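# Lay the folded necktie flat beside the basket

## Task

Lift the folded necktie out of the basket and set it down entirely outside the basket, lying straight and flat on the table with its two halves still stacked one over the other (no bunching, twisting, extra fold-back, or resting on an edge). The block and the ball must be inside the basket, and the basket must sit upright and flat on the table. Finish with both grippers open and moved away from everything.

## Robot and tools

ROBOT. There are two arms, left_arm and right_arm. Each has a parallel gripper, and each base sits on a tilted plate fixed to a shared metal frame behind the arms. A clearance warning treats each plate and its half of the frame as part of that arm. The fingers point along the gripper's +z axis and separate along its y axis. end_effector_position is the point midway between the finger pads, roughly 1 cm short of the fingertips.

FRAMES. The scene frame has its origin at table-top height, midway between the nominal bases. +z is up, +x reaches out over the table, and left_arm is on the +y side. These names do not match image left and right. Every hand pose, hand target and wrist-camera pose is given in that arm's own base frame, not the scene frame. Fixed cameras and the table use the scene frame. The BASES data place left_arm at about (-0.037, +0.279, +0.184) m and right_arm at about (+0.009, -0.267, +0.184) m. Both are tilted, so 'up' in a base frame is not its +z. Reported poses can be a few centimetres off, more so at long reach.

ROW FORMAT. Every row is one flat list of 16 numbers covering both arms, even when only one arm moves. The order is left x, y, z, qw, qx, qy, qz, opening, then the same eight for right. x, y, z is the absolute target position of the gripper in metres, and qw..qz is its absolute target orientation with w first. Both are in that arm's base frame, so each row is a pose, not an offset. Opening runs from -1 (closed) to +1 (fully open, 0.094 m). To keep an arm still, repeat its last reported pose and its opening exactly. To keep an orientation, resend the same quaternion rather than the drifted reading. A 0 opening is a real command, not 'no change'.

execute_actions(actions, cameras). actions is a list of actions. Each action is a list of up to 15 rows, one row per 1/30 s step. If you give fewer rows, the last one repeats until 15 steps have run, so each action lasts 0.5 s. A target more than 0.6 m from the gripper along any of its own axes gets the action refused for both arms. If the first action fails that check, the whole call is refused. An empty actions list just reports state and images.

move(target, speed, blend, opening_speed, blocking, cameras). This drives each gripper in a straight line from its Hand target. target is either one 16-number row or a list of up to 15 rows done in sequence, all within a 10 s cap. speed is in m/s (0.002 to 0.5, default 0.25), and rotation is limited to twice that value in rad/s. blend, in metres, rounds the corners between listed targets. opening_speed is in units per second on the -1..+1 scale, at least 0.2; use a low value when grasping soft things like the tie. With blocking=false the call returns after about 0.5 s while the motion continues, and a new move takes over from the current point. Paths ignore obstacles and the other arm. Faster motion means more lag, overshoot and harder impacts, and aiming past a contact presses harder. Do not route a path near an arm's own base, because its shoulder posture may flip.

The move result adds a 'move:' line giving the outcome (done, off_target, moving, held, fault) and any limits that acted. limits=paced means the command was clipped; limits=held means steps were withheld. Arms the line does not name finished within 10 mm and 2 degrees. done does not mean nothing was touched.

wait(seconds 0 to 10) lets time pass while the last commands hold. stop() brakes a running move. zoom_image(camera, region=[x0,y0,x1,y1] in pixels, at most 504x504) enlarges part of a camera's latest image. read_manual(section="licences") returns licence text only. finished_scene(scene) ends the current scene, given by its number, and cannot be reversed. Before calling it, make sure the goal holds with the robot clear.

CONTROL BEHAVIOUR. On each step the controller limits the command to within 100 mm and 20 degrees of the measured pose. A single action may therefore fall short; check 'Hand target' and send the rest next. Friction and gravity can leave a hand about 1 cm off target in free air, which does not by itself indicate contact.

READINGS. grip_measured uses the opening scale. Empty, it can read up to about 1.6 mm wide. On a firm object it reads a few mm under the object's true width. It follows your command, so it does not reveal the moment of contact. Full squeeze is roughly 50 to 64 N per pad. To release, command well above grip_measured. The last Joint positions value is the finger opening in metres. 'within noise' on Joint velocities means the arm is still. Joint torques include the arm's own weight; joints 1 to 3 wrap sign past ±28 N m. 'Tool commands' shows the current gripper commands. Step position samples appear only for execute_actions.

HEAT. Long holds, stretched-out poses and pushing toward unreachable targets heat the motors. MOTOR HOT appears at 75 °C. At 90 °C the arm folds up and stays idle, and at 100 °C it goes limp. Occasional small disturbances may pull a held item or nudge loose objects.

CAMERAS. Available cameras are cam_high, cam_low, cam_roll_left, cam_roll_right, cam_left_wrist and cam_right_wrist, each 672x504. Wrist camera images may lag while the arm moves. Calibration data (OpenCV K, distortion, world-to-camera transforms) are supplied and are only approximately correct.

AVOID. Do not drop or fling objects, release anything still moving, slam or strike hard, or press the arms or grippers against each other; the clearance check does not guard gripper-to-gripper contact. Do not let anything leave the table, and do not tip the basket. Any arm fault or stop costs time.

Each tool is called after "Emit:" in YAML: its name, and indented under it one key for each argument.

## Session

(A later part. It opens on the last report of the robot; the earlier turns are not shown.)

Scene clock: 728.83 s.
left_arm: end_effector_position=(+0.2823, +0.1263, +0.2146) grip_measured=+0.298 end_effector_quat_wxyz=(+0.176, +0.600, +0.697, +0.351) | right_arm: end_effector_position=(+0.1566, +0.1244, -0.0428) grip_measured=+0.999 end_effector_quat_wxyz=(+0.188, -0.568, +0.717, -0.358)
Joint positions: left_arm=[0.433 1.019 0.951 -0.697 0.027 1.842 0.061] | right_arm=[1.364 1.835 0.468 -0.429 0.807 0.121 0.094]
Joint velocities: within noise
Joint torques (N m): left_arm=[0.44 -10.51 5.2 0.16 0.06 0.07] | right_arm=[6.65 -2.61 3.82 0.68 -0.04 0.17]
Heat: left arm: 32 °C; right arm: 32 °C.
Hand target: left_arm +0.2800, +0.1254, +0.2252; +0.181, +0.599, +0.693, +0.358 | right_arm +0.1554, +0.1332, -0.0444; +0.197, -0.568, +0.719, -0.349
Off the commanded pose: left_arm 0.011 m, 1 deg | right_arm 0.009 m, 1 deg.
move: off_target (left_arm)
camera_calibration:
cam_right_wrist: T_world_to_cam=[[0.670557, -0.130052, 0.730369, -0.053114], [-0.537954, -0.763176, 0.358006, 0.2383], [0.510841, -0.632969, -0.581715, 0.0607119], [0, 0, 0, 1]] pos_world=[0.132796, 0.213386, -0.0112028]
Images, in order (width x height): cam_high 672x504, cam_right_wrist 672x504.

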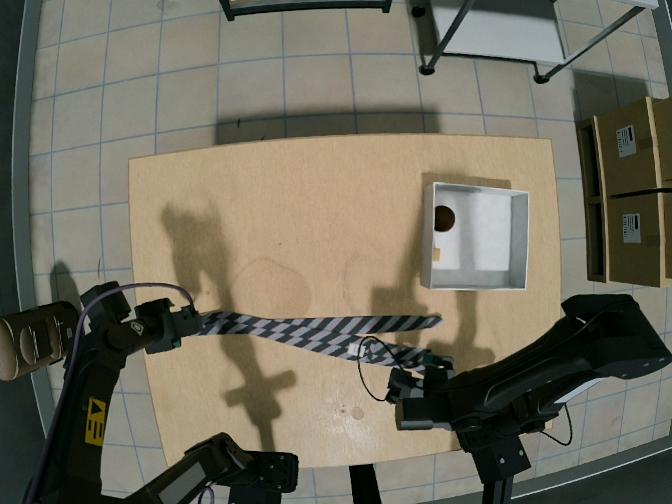

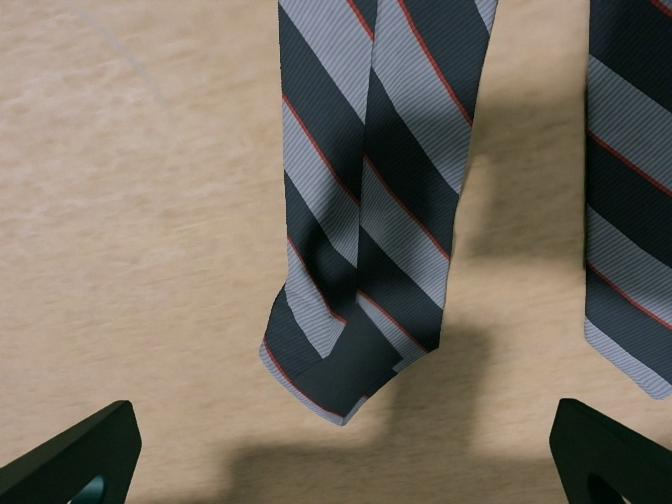

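Emit:
move:
  target:
    - [0.2800,0.1254,0.2254,0.1811,0.5995,0.6927,0.3582,0.3,0.1908,0.1302,-0.0595,-0.1975,0.5679,-0.7187,0.3498,1.0]
    - [0.2800,0.1254,0.2254,0.1811,0.5995,0.6927,0.3582,0.3,0.2180,0.1191,-0.0866,-0.1975,0.5679,-0.7187,0.3498,1.0]
  speed: 0.1
  cameras: ["cam_right_wrist","cam_high"]

Scene clock: 734.83 s.
left_arm: end_effector_position=(+0.2823, +0.1263, +0.2146) grip_measured=+0.298 end_effector_quat_wxyz=(+0.176, +0.600, +0.697, +0.351) | right_arm: end_effector_position=(+0.2196, +0.1228, -0.0821) grip_measured=+0.999 end_effector_quat_wxyz=(+0.205, -0.563, +0.720, -0.350)
Joint positions: left_arm=[0.433 1.019 0.951 -0.697 0.027 1.842 0.061] | right_arm=[1.053 2.037 0.416 0.205 0.825 -0.342 0.094]
Joint velocities: within noise
Joint torques (N m): left_arm=[0.44 -10.5 5.22 0.15 0.06 0.07] | right_arm=[5.26 -3.44 -0.13 0.75 -0.07 -0.07]
Heat: left arm: 32 °C; right arm: 33 °C.
Hand target: left_arm +0.2800, +0.1254, +0.2252; +0.181, +0.599, +0.693, +0.358 | right_arm +0.2179, +0.1190, -0.0865; +0.197, -0.568, +0.719, -0.350
Off the commanded pose: left_arm 0.011 m, 1 deg | right_arm 0.006 m, 1 deg.
move: off_target (left_arm)
camera_calibration:
cam_right_wrist: T_world_to_cam=[[0.656846, -0.152698, 0.738401, -0.0603901], [-0.541115, -0.777447, 0.320578, 0.284453], [0.525117, -0.610131, -0.59329, -0.00219094], [0, 0, 0, 1]] pos_world=[0.19474, 0.210589, -0.0478972]
Images, in order (width x height): cam_high 672x504, cam_right_wrist 672x504.

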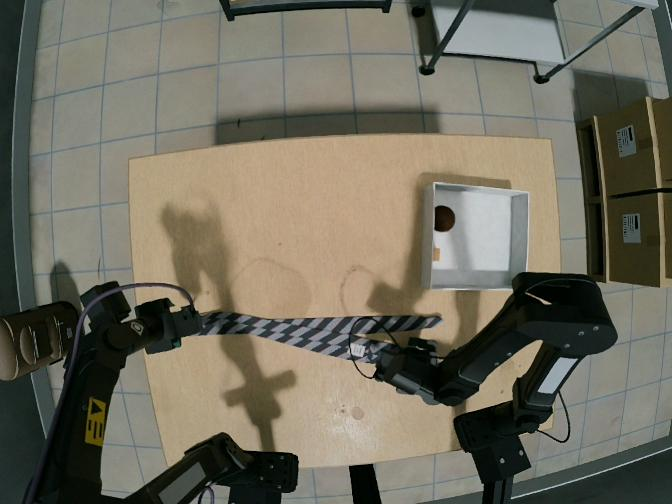

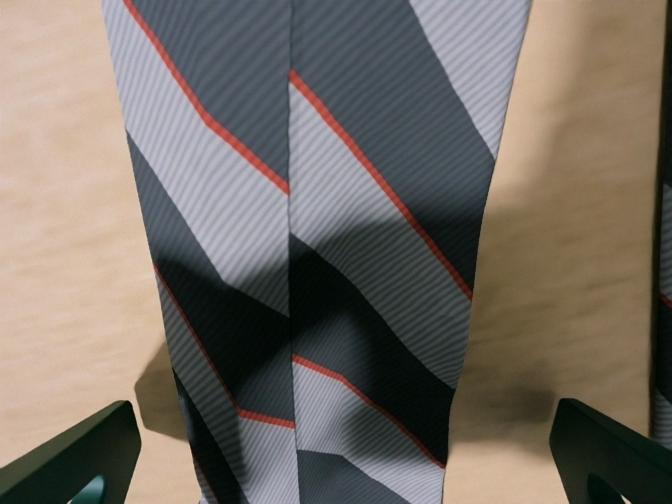

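Emit:
move:
  target: [0.2800,0.1254,0.2254,0.1811,0.5995,0.6927,0.3582,0.3,0.2180,0.1191,-0.0866,-0.1975,0.5679,-0.7187,0.3498,-1.0]
  speed: 0.05
  opening_speed: 0.8
  cameras: ["cam_right_wrist"]

Emit:
move:
  target:
    - [0.2800,0.1254,0.2254,0.1811,0.5995,0.6927,0.3582,0.3,0.1908,0.1302,-0.0595,-0.1975,0.5679,-0.7187,0.3498,-1.0]
    - [0.2800,0.1254,0.2254,0.1811,0.5995,0.6927,0.3582,0.3,0.2606,0.1213,0.0142,-0.1631,0.6342,-0.6611,0.3671,-1.0]
  speed: 0.08
  cameras: ["cam_right_wrist","cam_high","cam_left_wrist","cam_roll_left"]

Scene clock: 746.03 s.
left_arm: end_effector_position=(+0.2823, +0.1263, +0.2146) grip_measured=+0.298 end_effector_quat_wxyz=(+0.176, +0.600, +0.697, +0.351) | right_arm: end_effector_position=(+0.2198, +0.1231, -0.0821) grip_measured=-0.963 end_effector_quat_wxyz=(+0.206, -0.563, +0.720, -0.350)
Joint positions: left_arm=[0.433 1.019 0.951 -0.697 0.027 1.842 0.061] | right_arm=[1.053 2.037 0.416 0.207 0.825 -0.344 0.002]
Joint velocities: within noise
Joint torques (N m): left_arm=[0.46 -10.5 5.2 0.16 0.06 0.07] | right_arm=[5.27 -3.49 -0.13 0.74 -0.07 -0.07]
Heat: left arm: 33 °C; right arm: 33 °C.
Hand target: left_arm +0.2800, +0.1254, +0.2253; +0.181, +0.599, +0.693, +0.358 | right_arm +0.2179, +0.1191, -0.0864; +0.197, -0.568, +0.719, -0.350
Off the commanded pose: left_arm 0.011 m, 1 deg | right_arm 0.006 m, 1 deg.
move: off_target (left_arm)
camera_calibration:
cam_right_wrist: T_world_to_cam=[[0.656635, -0.15259, 0.738611, -0.0604286], [-0.540661, -0.778034, 0.319921, 0.28463], [0.525848, -0.60941, -0.593384, -0.00234355], [0, 0, 0, 1]] pos_world=[0.1948, 0.210802, -0.0478163]
Images, in order (width x height): cam_right_wrist 672x504.

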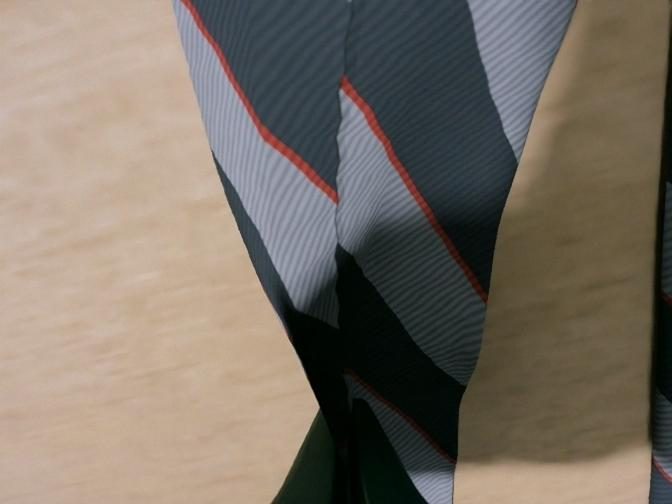

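Scene clock: 748.60 s.
left_arm: end_effector_position=(+0.2823, +0.1263, +0.2146) grip_measured=+0.298 end_effector_quat_wxyz=(+0.176, +0.600, +0.697, +0.350) | right_arm: end_effector_position=(+0.2602, +0.1199, +0.0118) grip_measured=-0.965 end_effector_quat_wxyz=(-0.164, +0.630, -0.662, +0.372)
Joint positions: left_arm=[0.433 1.019 0.951 -0.698 0.027 1.842 0.061] | right_arm=[0.887 1.595 0.535 -0.204 0.792 -0.762 0.002]
Joint velocities: within noise
Joint torques (N m): left_arm=[0.44 -10.52 5.2 0.15 0.06 0.08] | right_arm=[4.29 -5.89 2.85 0.39 -0.1 -0.08]
Heat: left arm: 33 °C; right arm: 33 °C.
Hand target: left_arm +0.2800, +0.1254, +0.2252; +0.181, +0.599, +0.693, +0.358 | right_arm +0.2607, +0.1213, +0.0142; -0.163, +0.634, -0.661, +0.367
Off the commanded pose: left_arm 0.011 m, 1 deg | right_arm 0.003 m, 1 deg.
move: off_target (left_arm)
camera_calibration:
cam_left_wrist: T_world_to_cam=[[-0.705014, -0.0344855, -0.708354, 0.355456], [-0.49614, 0.737689, 0.457887, -0.0152063], [0.506755, 0.674259, -0.537191, -0.0261195], [0, 0, 0, 1]] pos_world=[0.256293, 0.0410869, 0.24472]
cam_right_wrist: T_world_to_cam=[[0.70591, 0.0373421, 0.707317, -0.192035], [-0.421793, -0.780077, 0.462138, 0.24163], [0.569018, -0.624569, -0.534913, 0.0201235], [0, 0, 0, 1]] pos_world=[0.226026, 0.20823, 0.0349272]
Images, in order (width x height): cam_high 672x504, cam_roll_left 672x504, cam_left_wrist 672x504, cam_right_wrist 672x504.

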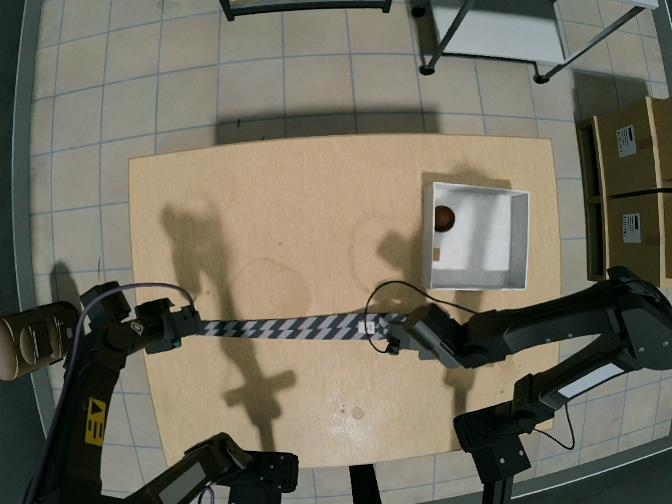

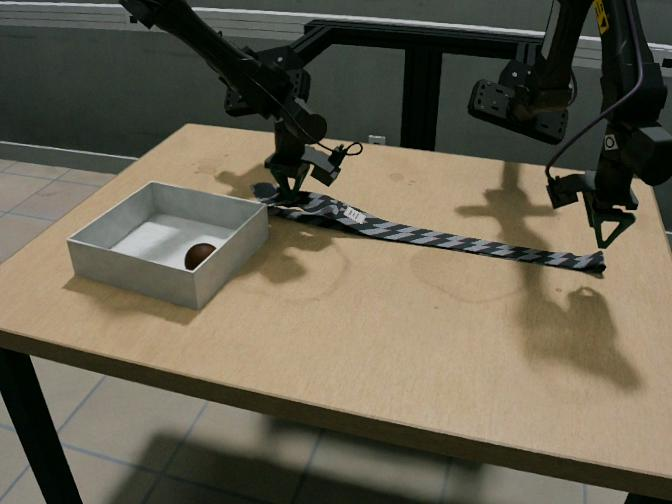

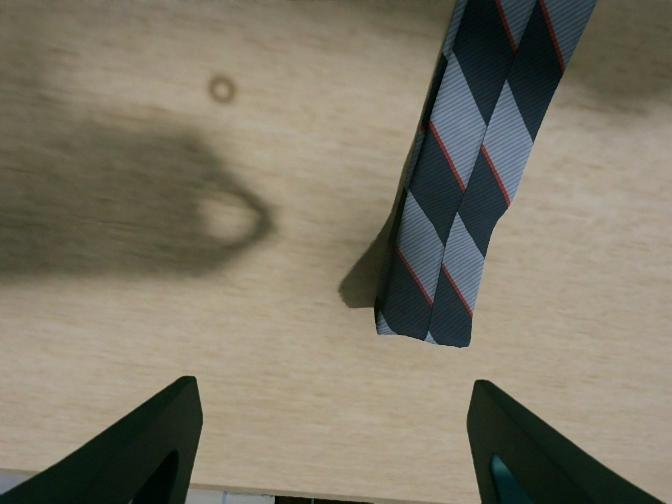

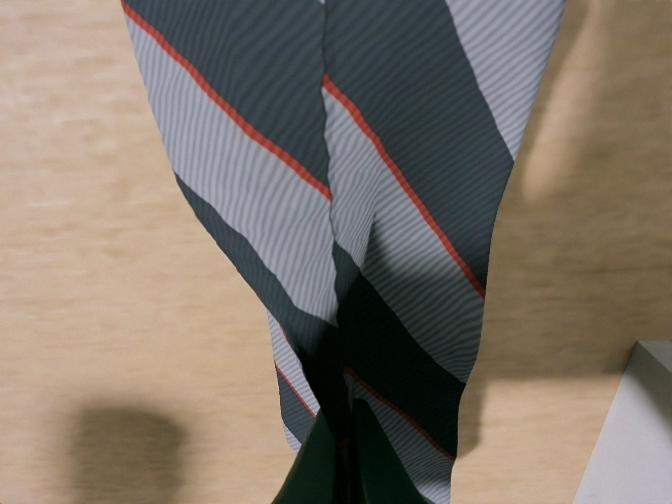

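Emit:
move:
  target: [0.2800,0.1254,0.2254,0.1811,0.5995,0.6927,0.3582,0.3,0.2871,0.1062,-0.0090,-0.1631,0.6342,-0.6611,0.3671,-1.0]
  speed: 0.06

Scene clock: 754.03 s.
left_arm: end_effector_position=(+0.2823, +0.1263, +0.2146) grip_measured=+0.298 end_effector_quat_wxyz=(+0.176, +0.600, +0.697, +0.350) | right_arm: end_effector_position=(+0.2860, +0.1039, -0.0037) grip_measured=-0.965 end_effector_quat_wxyz=(-0.160, +0.630, -0.662, +0.374)
Joint positions: left_arm=[0.433 1.019 0.951 -0.698 0.027 1.842 0.061] | right_arm=[0.756 1.672 0.508 0.009 0.751 -0.931 0.002]
Joint velocities: left_arm=[-0.002 -0.007 0.002 -0.007 0.037 -0.154 -0.001] | right_arm=[within noise]
Joint torques (N m): left_arm=[0.44 -10.52 5.2 0.16 0.06 0.07] | right_arm=[4.31 -4.01 0.76 0.98 -0.15 -0.09]
Heat: left arm: 33 °C; right arm: 32 °C.
Hand target: left_arm +0.2800, +0.1254, +0.2252; +0.181, +0.599, +0.693, +0.358 | right_arm +0.2869, +0.1063, -0.0087; -0.163, +0.634, -0.661, +0.367
Off the commanded pose: left_arm 0.011 m, 1 deg | right_arm 0.006 m, 1 deg.
move: off_target (left_arm)
camera_calibration:
cam_left_wrist: T_world_to_cam=[[-0.705014, -0.0344855, -0.708354, 0.355456], [-0.49614, 0.737689, 0.457887, -0.0152063], [0.506755, 0.674259, -0.537191, -0.0261195], [0, 0, 0, 1]] pos_world=[0.256293, 0.0410869, 0.24472]
cam_right_wrist: T_world_to_cam=[[0.708554, 0.0417831, 0.704419, -0.199913], [-0.422591, -0.774322, 0.471001, 0.246865], [0.565127, -0.631411, -0.530992, -0.0110028], [0, 0, 0, 1]] pos_world=[0.25219, 0.192559, 0.0187061]

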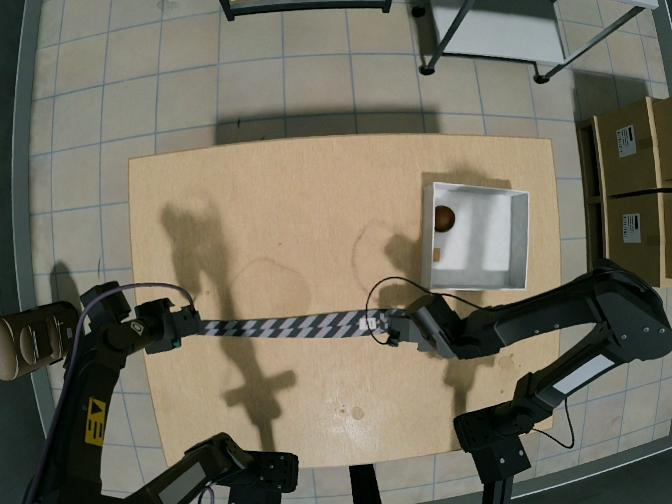

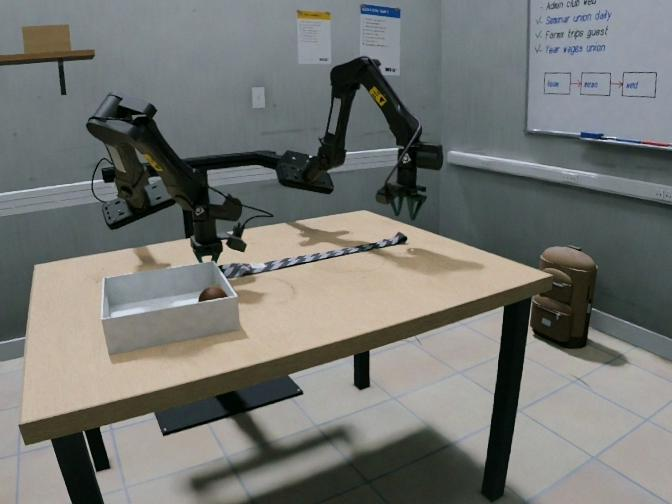

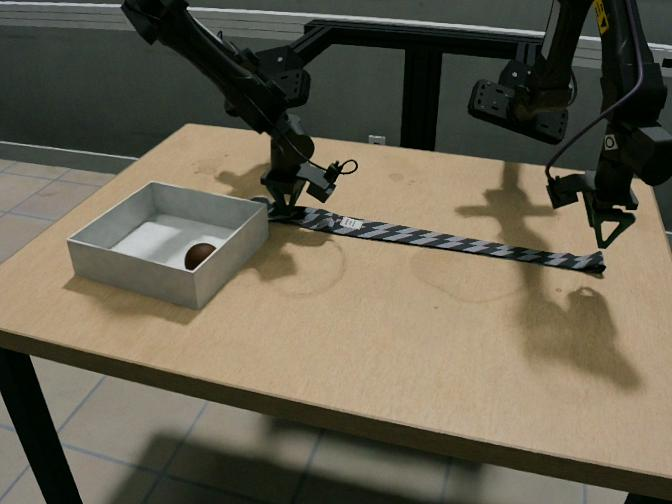

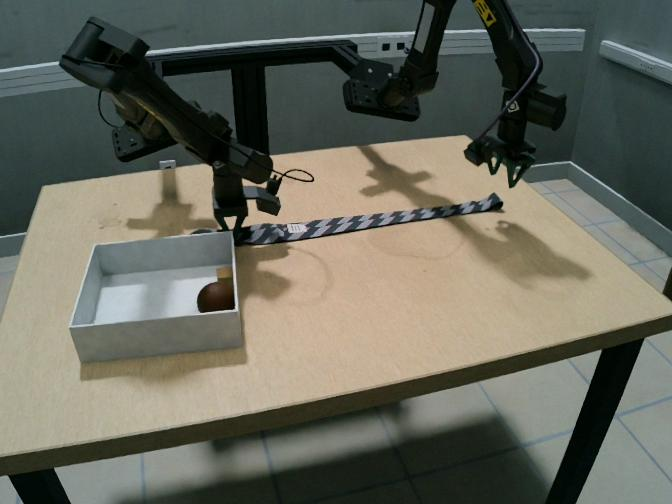

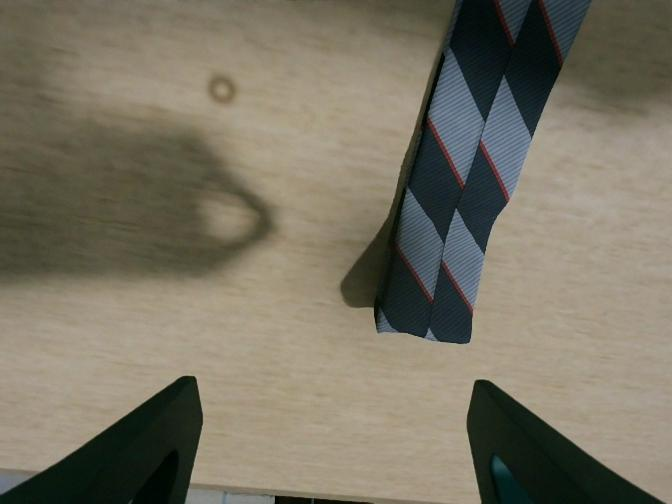

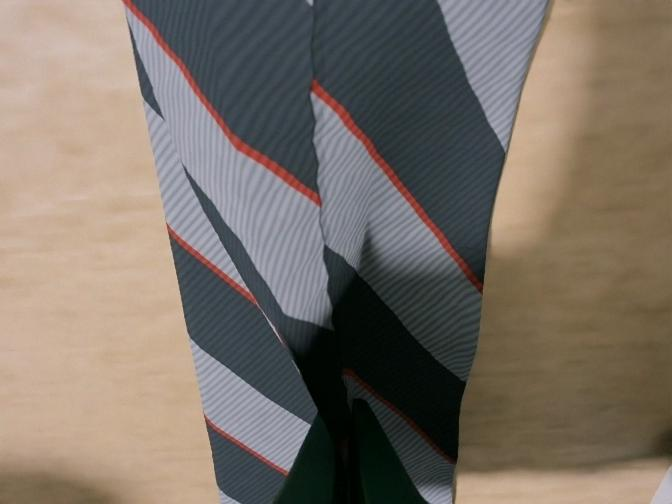

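Emit:
move:
  target:
    - [0.2800,0.1254,0.2254,0.1811,0.5995,0.6927,0.3582,0.3,0.2716,0.1080,-0.0100,-0.1631,0.6342,-0.6611,0.3671,-1.0]
    - [0.2800,0.1254,0.2254,0.1811,0.5995,0.6927,0.3582,0.3,0.2784,0.1042,-0.0171,-0.1631,0.6342,-0.6611,0.3671,-1.0]
    - [0.2800,0.1254,0.2254,0.1811,0.5995,0.6927,0.3582,0.3,0.2784,0.1042,-0.0171,-0.1631,0.6342,-0.6611,0.3671,0.2]
  speed: 0.06
  opening_speed: 1.2
  cameras: ["cam_right_wrist"]

Emit:
move:
  target: [0.2800,0.1254,0.2254,0.1811,0.5995,0.6927,0.3582,0.3,0.2103,0.1320,0.0506,-0.1631,0.6342,-0.6611,0.3671,0.6]
  speed: 0.1

Scene clock: 761.63 s.
left_arm: end_effector_position=(+0.2823, +0.1263, +0.2146) grip_measured=+0.298 end_effector_quat_wxyz=(+0.176, +0.600, +0.697, +0.350) | right_arm: end_effector_position=(+0.2804, +0.1063, -0.0104) grip_measured=+0.198 end_effector_quat_wxyz=(-0.171, +0.627, -0.663, +0.371)
Joint positions: left_arm=[0.433 1.019 0.951 -0.698 0.027 1.842 0.061] | right_arm=[0.777 1.686 0.473 0.065 0.752 -0.907 0.056]
Joint velocities: within noise
Joint torques (N m): left_arm=[0.44 -10.52 5.2 0.16 0.06 0.08] | right_arm=[4.19 -3.81 0.5 0.76 -0.1 -0.07]
Heat: left arm: 33 °C; right arm: 32 °C.
Hand target: left_arm +0.2800, +0.1254, +0.2252; +0.181, +0.599, +0.693, +0.358 | right_arm +0.2783, +0.1042, -0.0168; -0.163, +0.634, -0.661, +0.367
Off the commanded pose: left_arm 0.011 m, 1 deg | right_arm 0.007 m, 1 deg.
move: off_target (left_arm)
camera_calibration:
cam_right_wrist: T_world_to_cam=[[0.699011, 0.0304201, 0.714464, -0.187313], [-0.42511, -0.785715, 0.449369, 0.25122], [0.575035, -0.61784, -0.536292, -0.014177], [0, 0, 0, 1]] pos_world=[0.245882, 0.194326, 0.0133352]
Images, in order (width x height): cam_right_wrist 672x504.

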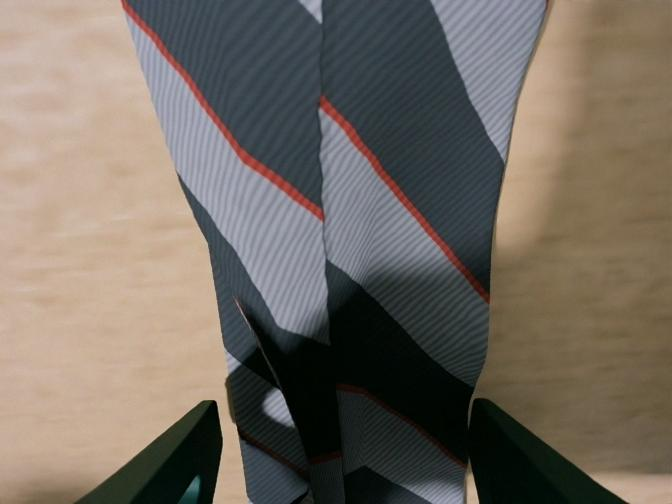

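Scene clock: 763.57 s.
left_arm: end_effector_position=(+0.2823, +0.1263, +0.2146) grip_measured=+0.298 end_effector_quat_wxyz=(+0.176, +0.600, +0.697, +0.350) | right_arm: end_effector_position=(+0.2109, +0.1265, +0.0462) grip_measured=+0.599 end_effector_quat_wxyz=(-0.156, +0.634, -0.662, +0.368)
Joint positions: left_arm=[0.433 1.019 0.951 -0.698 0.027 1.842 0.061] | right_arm=[1.093 1.445 0.603 -0.651 0.819 -0.467 0.075]
Joint velocities: within noise
Joint torques (N m): left_arm=[0.44 -10.51 5.2 0.15 0.06 0.07] | right_arm=[5.78 -3.69 4.75 0.38 0.06 0.15]
Heat: left arm: 33 °C; right arm: 32 °C.
Hand target: left_arm +0.2800, +0.1254, +0.2252; +0.181, +0.599, +0.693, +0.358 | right_arm +0.2104, +0.1319, +0.0505; -0.163, +0.634, -0.661, +0.367
Off the commanded pose: left_arm 0.011 m, 1 deg | right_arm 0.007 m, 1 deg.
move: off_target (left_arm)
camera_calibration:
cam_left_wrist: T_world_to_cam=[[-0.705014, -0.0344855, -0.708354, 0.355456], [-0.49614, 0.737689, 0.457887, -0.0152063], [0.506755, 0.674259, -0.537191, -0.0261195], [0, 0, 0, 1]] pos_world=[0.256293, 0.0410869, 0.24472]
cam_right_wrist: T_world_to_cam=[[0.719437, 0.0419666, 0.693289, -0.184648], [-0.412208, -0.777577, 0.474824, 0.207184], [0.559012, -0.627385, -0.542119, 0.0734644], [0, 0, 0, 1]] pos_world=[0.177178, 0.214941, 0.0694646]

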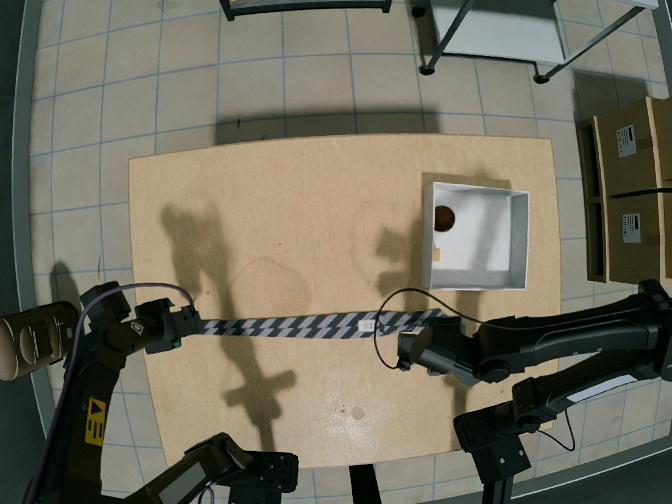

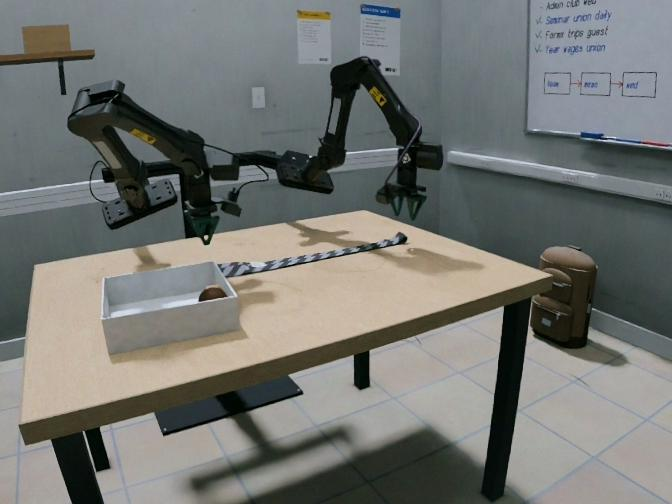

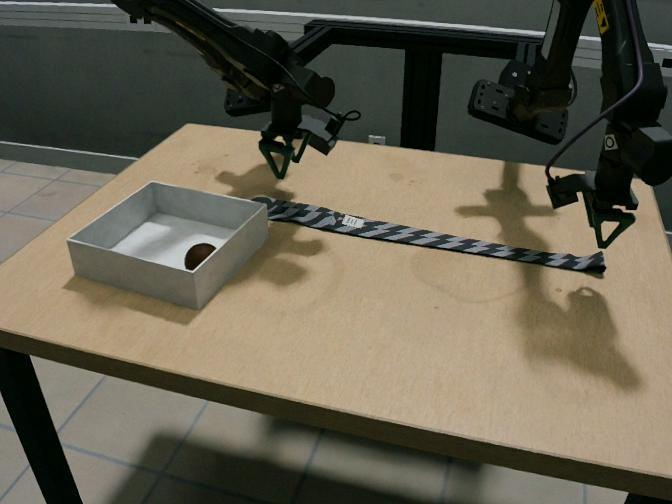

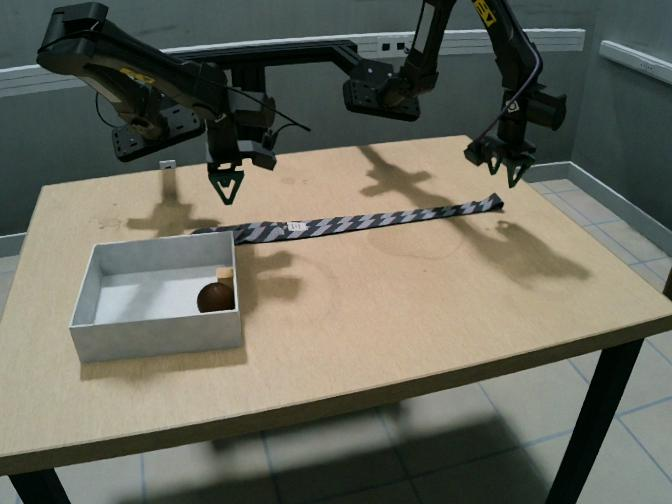

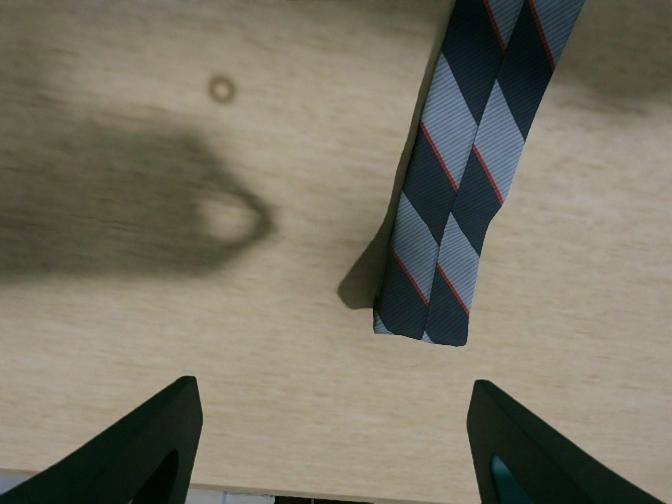

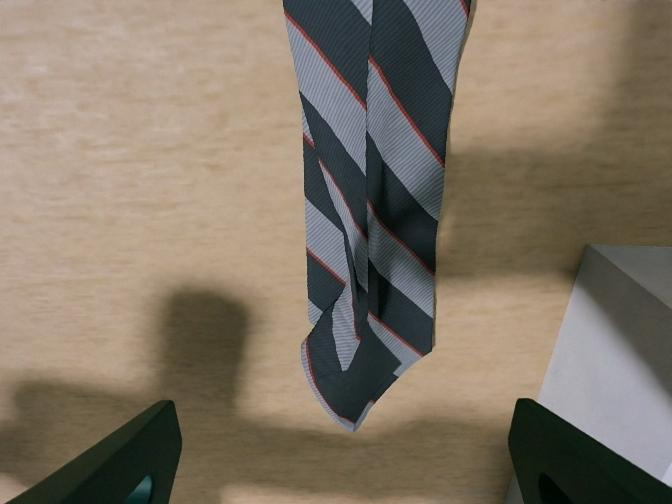

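Emit:
zoom_image:
  camera: "cam_right_wrist"
  region: [230, 0, 530, 450]

Emit:
zoom_image:
  camera: "cam_high"
  region: [180, 270, 500, 390]

Emit:
zoom_image:
  camera: "cam_left_wrist"
  region: [300, 0, 650, 400]

Emit:
zoom_image:
  camera: "cam_roll_left"
  region: [230, 170, 640, 300]

Scaled by 1.120 from the camera's 672x504 image, which has a finer 960x720 frame.

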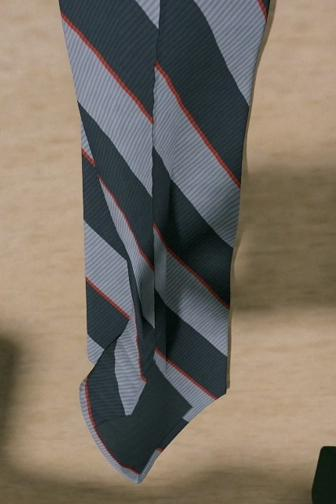

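Scaled by 1.575 from the camera's 672x504 image, which has a finer 960x720 frame.

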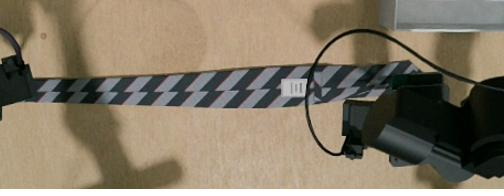

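Scaled by 1.260 from the camera's 672x504 image, which has a finer 960x720 frame.

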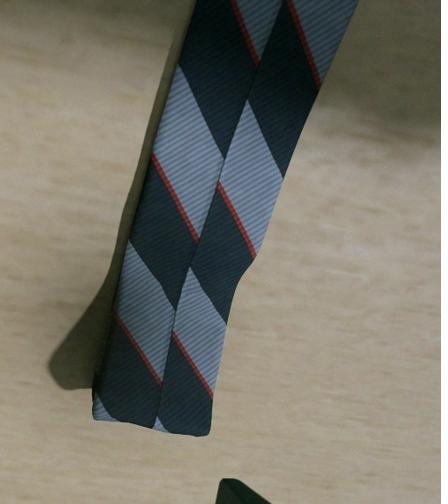

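Scaled by 1.229 from the camera's 672x504 image, which has a finer 960x720 frame.

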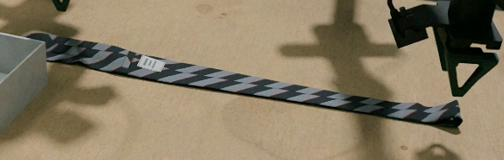

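Emit:
zoom_image:
  camera: "cam_right_wrist"
  region: [280, 100, 460, 450]

Emit:
zoom_image:
  camera: "cam_roll_left"
  region: [240, 180, 400, 260]

Scaled by 1.440 from the camera's 672x504 image, which has a finer 960x720 frame.

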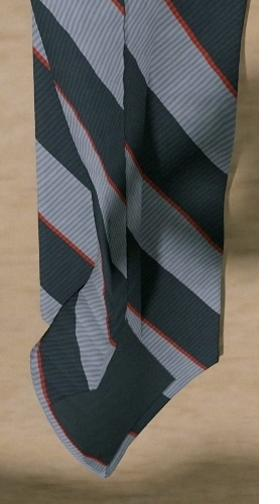

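Scaled by 3.150 from the camera's 672x504 image, which has a finer 960x720 frame.

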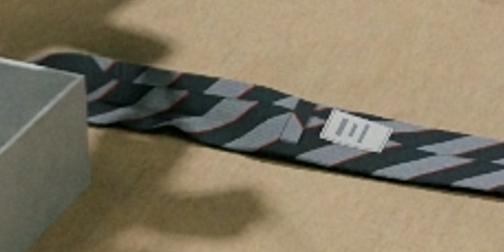

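Emit:
move:
  target: [0.2800,0.1254,0.2254,0.1811,0.5995,0.6927,0.3582,0.3,0.2407,0.0601,0.0194,-0.1631,0.6342,-0.6611,0.3671,0.8]
  speed: 0.1
  cameras: ["cam_right_wrist","cam_roll_right"]

Scene clock: 784.10 s.
left_arm: end_effector_position=(+0.2823, +0.1263, +0.2146) grip_measured=+0.298 end_effector_quat_wxyz=(+0.176, +0.600, +0.697, +0.350) | right_arm: end_effector_position=(+0.2413, +0.0595, +0.0205) grip_measured=+0.799 end_effector_quat_wxyz=(-0.159, +0.631, -0.662, +0.372)
Joint positions: left_arm=[0.433 1.019 0.951 -0.698 0.027 1.842 0.061] | right_arm=[0.742 1.29 0.322 -0.18 0.74 -0.947 0.084]
Joint velocities: within noise
Joint torques (N m): left_arm=[0.46 -10.51 5.2 0.16 0.06 0.07] | right_arm=[2.3 -4.56 1.18 0.72 -0.12 -0.09]
Heat: left arm: 33 °C; right arm: 32 °C.
Hand target: left_arm +0.2800, +0.1254, +0.2252; +0.181, +0.599, +0.693, +0.358 | right_arm +0.2407, +0.0601, +0.0194; -0.163, +0.634, -0.661, +0.367
Off the commanded pose: left_arm 0.011 m, 1 deg | right_arm 0.001 m, 1 deg.
move: off_target (left_arm)
camera_calibration:
cam_right_wrist: T_world_to_cam=[[0.711836, 0.0411148, 0.701142, -0.184157], [-0.419392, -0.775887, 0.471286, 0.181495], [0.563383, -0.629531, -0.535061, -0.000548412], [0, 0, 0, 1]] pos_world=[0.207516, 0.148046, 0.0432907]
Images, in order (width x height): cam_roll_right 672x504, cam_right_wrist 672x504.

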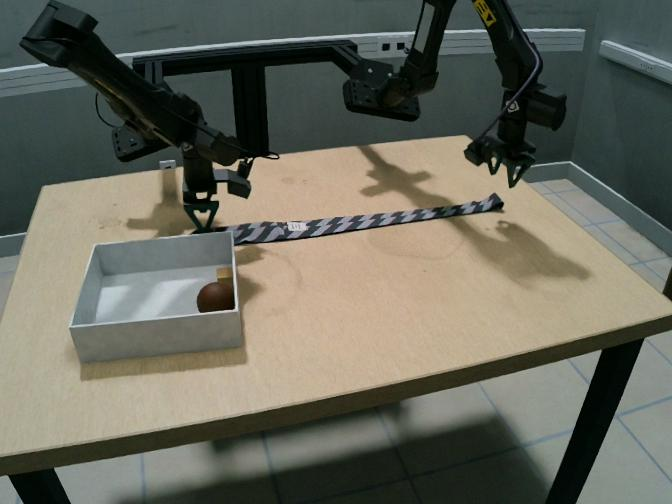

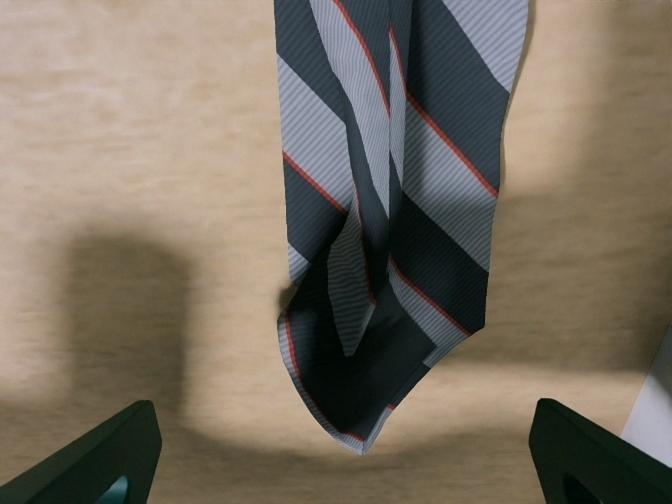

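Emit:
move:
  target:
    - [0.2763,0.1337,0.1641,0.1394,0.6741,0.6204,0.3779,0.5,0.2407,0.0601,0.0194,-0.1631,0.6342,-0.6611,0.3671,-1.0]
    - [0.2763,0.1337,0.1641,0.1394,0.6741,0.6204,0.3779,0.5,0.2419,0.0964,0.0013,-0.1631,0.6342,-0.6611,0.3671,-1.0]
    - [0.2763,0.1337,0.1641,0.1394,0.6741,0.6204,0.3779,0.5,0.2725,0.0839,-0.0292,-0.1631,0.6342,-0.6611,0.3671,-1.0]
  speed: 0.1

Scene clock: 810.57 s.
left_arm: end_effector_position=(+0.2794, +0.1358, +0.1633) grip_measured=+0.498 end_effector_quat_wxyz=(+0.135, +0.665, +0.632, +0.374) | right_arm: end_effector_position=(+0.2646, +0.0786, -0.0229) grip_measured=-0.998 end_effector_quat_wxyz=(-0.146, +0.637, -0.655, +0.380)
Joint positions: left_arm=[0.475 1 0.73 -0.483 0.046 2.078 0.07] | right_arm=[0.744 1.672 0.369 0.136 0.757 -0.961 0]
Joint velocities: within noise
Joint torques (N m): left_arm=[0.18 -9.96 2.04 0.37 0.03 0.08] | right_arm=[2.17 -2 0.79 1.45 -0.32 -0.13]
Heat: left arm: 33 °C; right arm: 31 °C.
Hand target: left_arm +0.2765, +0.1334, +0.1639; +0.137, +0.667, +0.627, +0.378 | right_arm +0.2719, +0.0838, -0.0280; -0.162, +0.634, -0.661, +0.368
Off the commanded pose: left_arm 0.004 m, 2 deg | right_arm 0.011 m, 3 deg.
joint sent to its limit (left arm) — joint 6 (wrist roll), upper limit. The joint targets still meet the commanded pose.
move: off_target (right_arm)
camera_calibration:
cam_left_wrist: T_world_to_cam=[[-0.731401, 0.166029, -0.661429, 0.289946], [-0.371536, 0.716309, 0.590645, -0.0536956], [0.571851, 0.677743, -0.462223, -0.0895324], [0, 0, 0, 1]] pos_world=[0.243316, 0.0510033, 0.18211]
cam_right_wrist: T_world_to_cam=[[0.717244, 0.0683176, 0.693465, -0.174815], [-0.411914, -0.761121, 0.501021, 0.224028], [0.562039, -0.645003, -0.517768, -0.0229111], [0, 0, 0, 1]] pos_world=[0.230542, 0.167677, -0.00287679]

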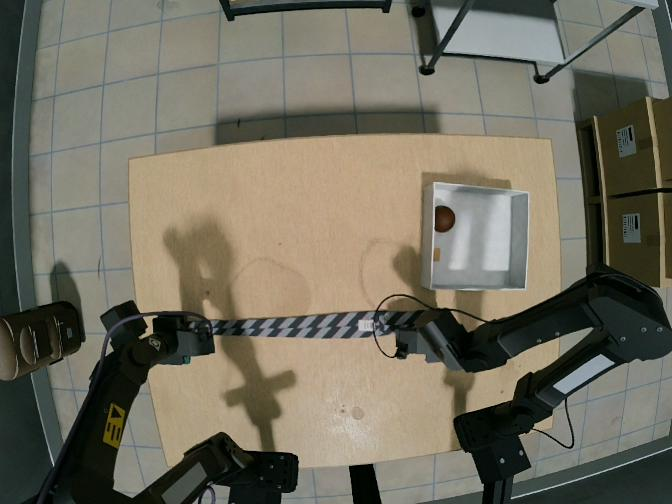

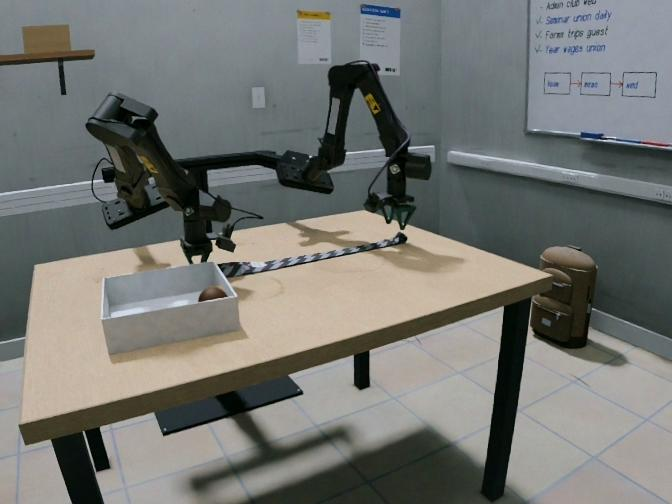

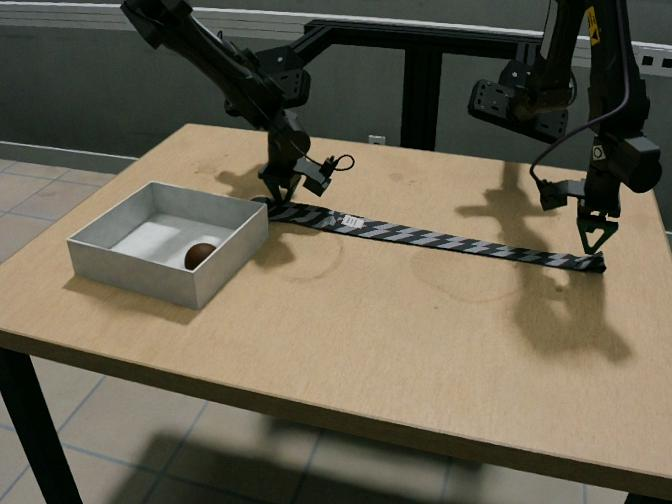

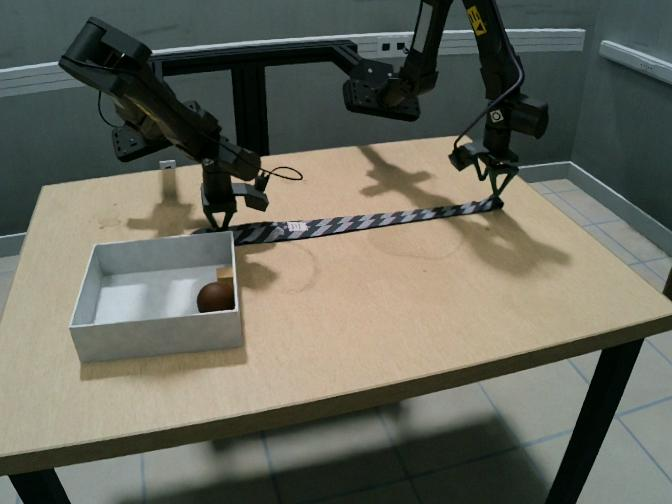

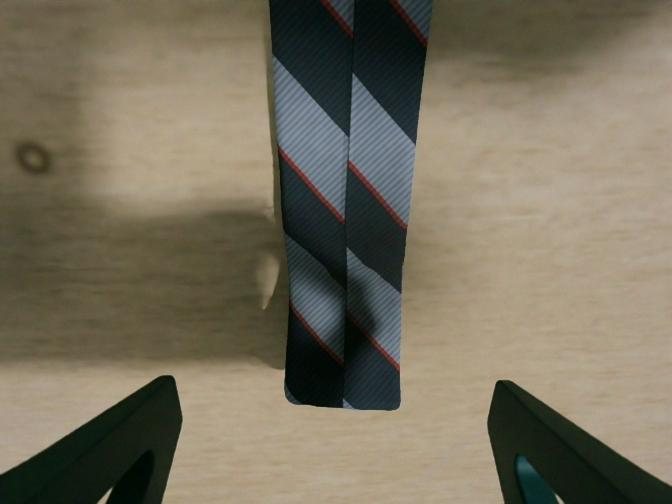

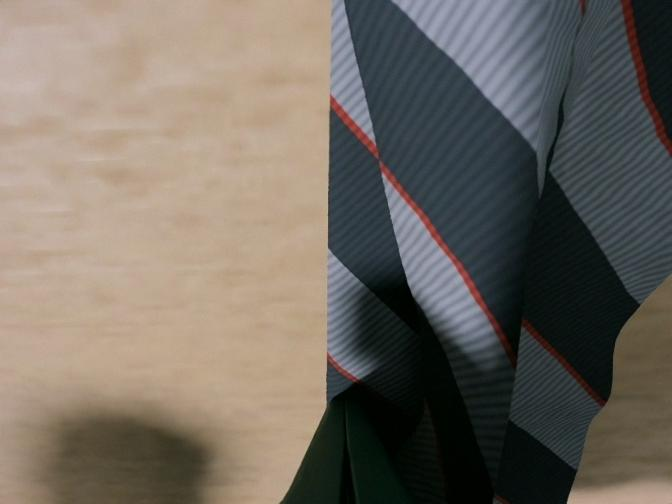

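Emit:
move:
  target:
    - [0.3060,0.1477,0.1289,0.1394,0.6741,0.6204,0.3779,0.5,0.2647,0.0905,-0.0102,-0.1631,0.6342,-0.6611,0.3671,-1.0]
    - [0.3060,0.1477,0.1289,0.1394,0.6741,0.6204,0.3779,0.5,0.2783,0.0849,-0.0238,-0.1631,0.6342,-0.6611,0.3671,-1.0]
  speed: 0.08
  cameras: ["cam_right_wrist","cam_left_wrist","cam_roll_right"]

Scene clock: 817.53 s.
left_arm: end_effector_position=(+0.3074, +0.1502, +0.1387) grip_measured=+0.498 end_effector_quat_wxyz=(+0.140, +0.660, +0.626, +0.390) | right_arm: end_effector_position=(+0.2723, +0.0833, -0.0167) grip_measured=-0.998 end_effector_quat_wxyz=(-0.156, +0.635, -0.656, +0.376)
Joint positions: left_arm=[0.475 1.137 0.673 -0.253 0.046 2.078 0.07] | right_arm=[0.729 1.655 0.39 0.131 0.74 -0.982 0]
Joint velocities: within noise
Joint torques (N m): left_arm=[0.06 -7.01 1.52 0.45 0.04 0.08] | right_arm=[2.24 -1.85 0.91 1.3 -0.25 -0.11]
Heat: left arm: 32 °C; right arm: 31 °C.
Hand target: left_arm +0.3060, +0.1474, +0.1292; +0.139, +0.668, +0.626, +0.378 | right_arm +0.2777, +0.0847, -0.0231; -0.162, +0.634, -0.661, +0.367
Off the commanded pose: left_arm 0.010 m, 2 deg | right_arm 0.009 m, 1 deg.
joint sent to its limit (left arm) — joint 6 (wrist roll), upper limit. The joint targets still meet the commanded pose.
move: done
camera_calibration:
cam_left_wrist: T_world_to_cam=[[-0.709988, 0.17705, -0.681594, 0.286275], [-0.390363, 0.706619, 0.590175, -0.0317688], [0.586117, 0.685086, -0.432578, -0.13624], [0, 0, 0, 1]] pos_world=[0.270703, 0.0650996, 0.154938]
cam_right_wrist: T_world_to_cam=[[0.711337, 0.0583013, 0.700429, -0.18242], [-0.411695, -0.773137, 0.482459, 0.228353], [0.569656, -0.631554, -0.525958, -0.0243689], [0, 0, 0, 1]] pos_world=[0.237656, 0.171794, 0.00478445]
Images, in order (width x height): cam_roll_right 672x504, cam_left_wrist 672x504, cam_right_wrist 672x504.

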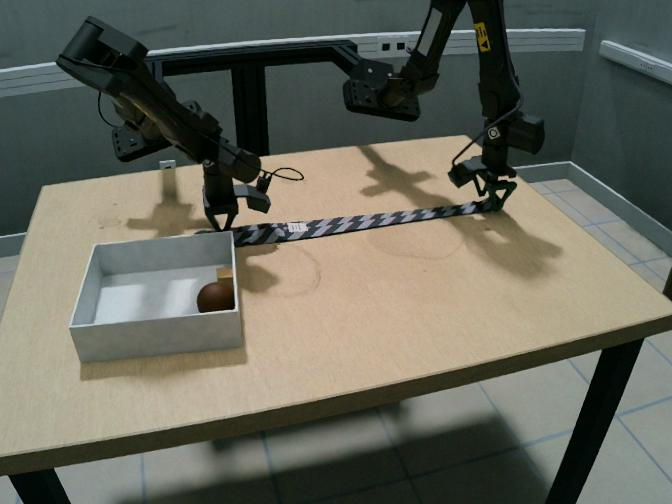

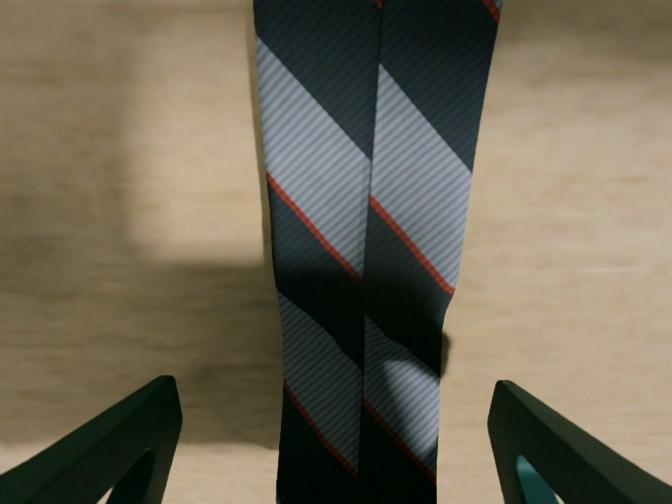

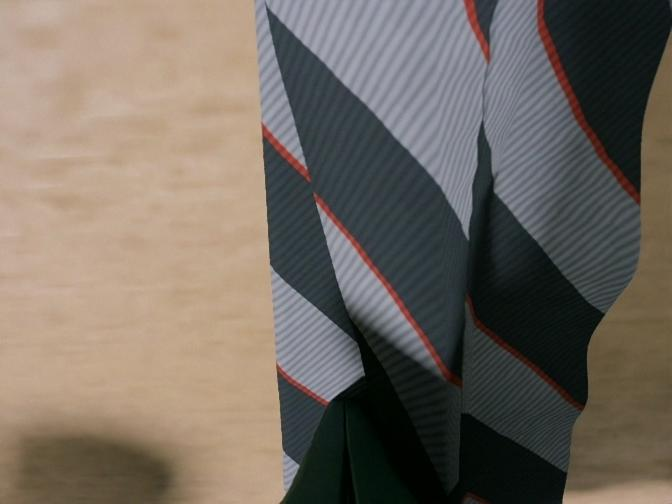

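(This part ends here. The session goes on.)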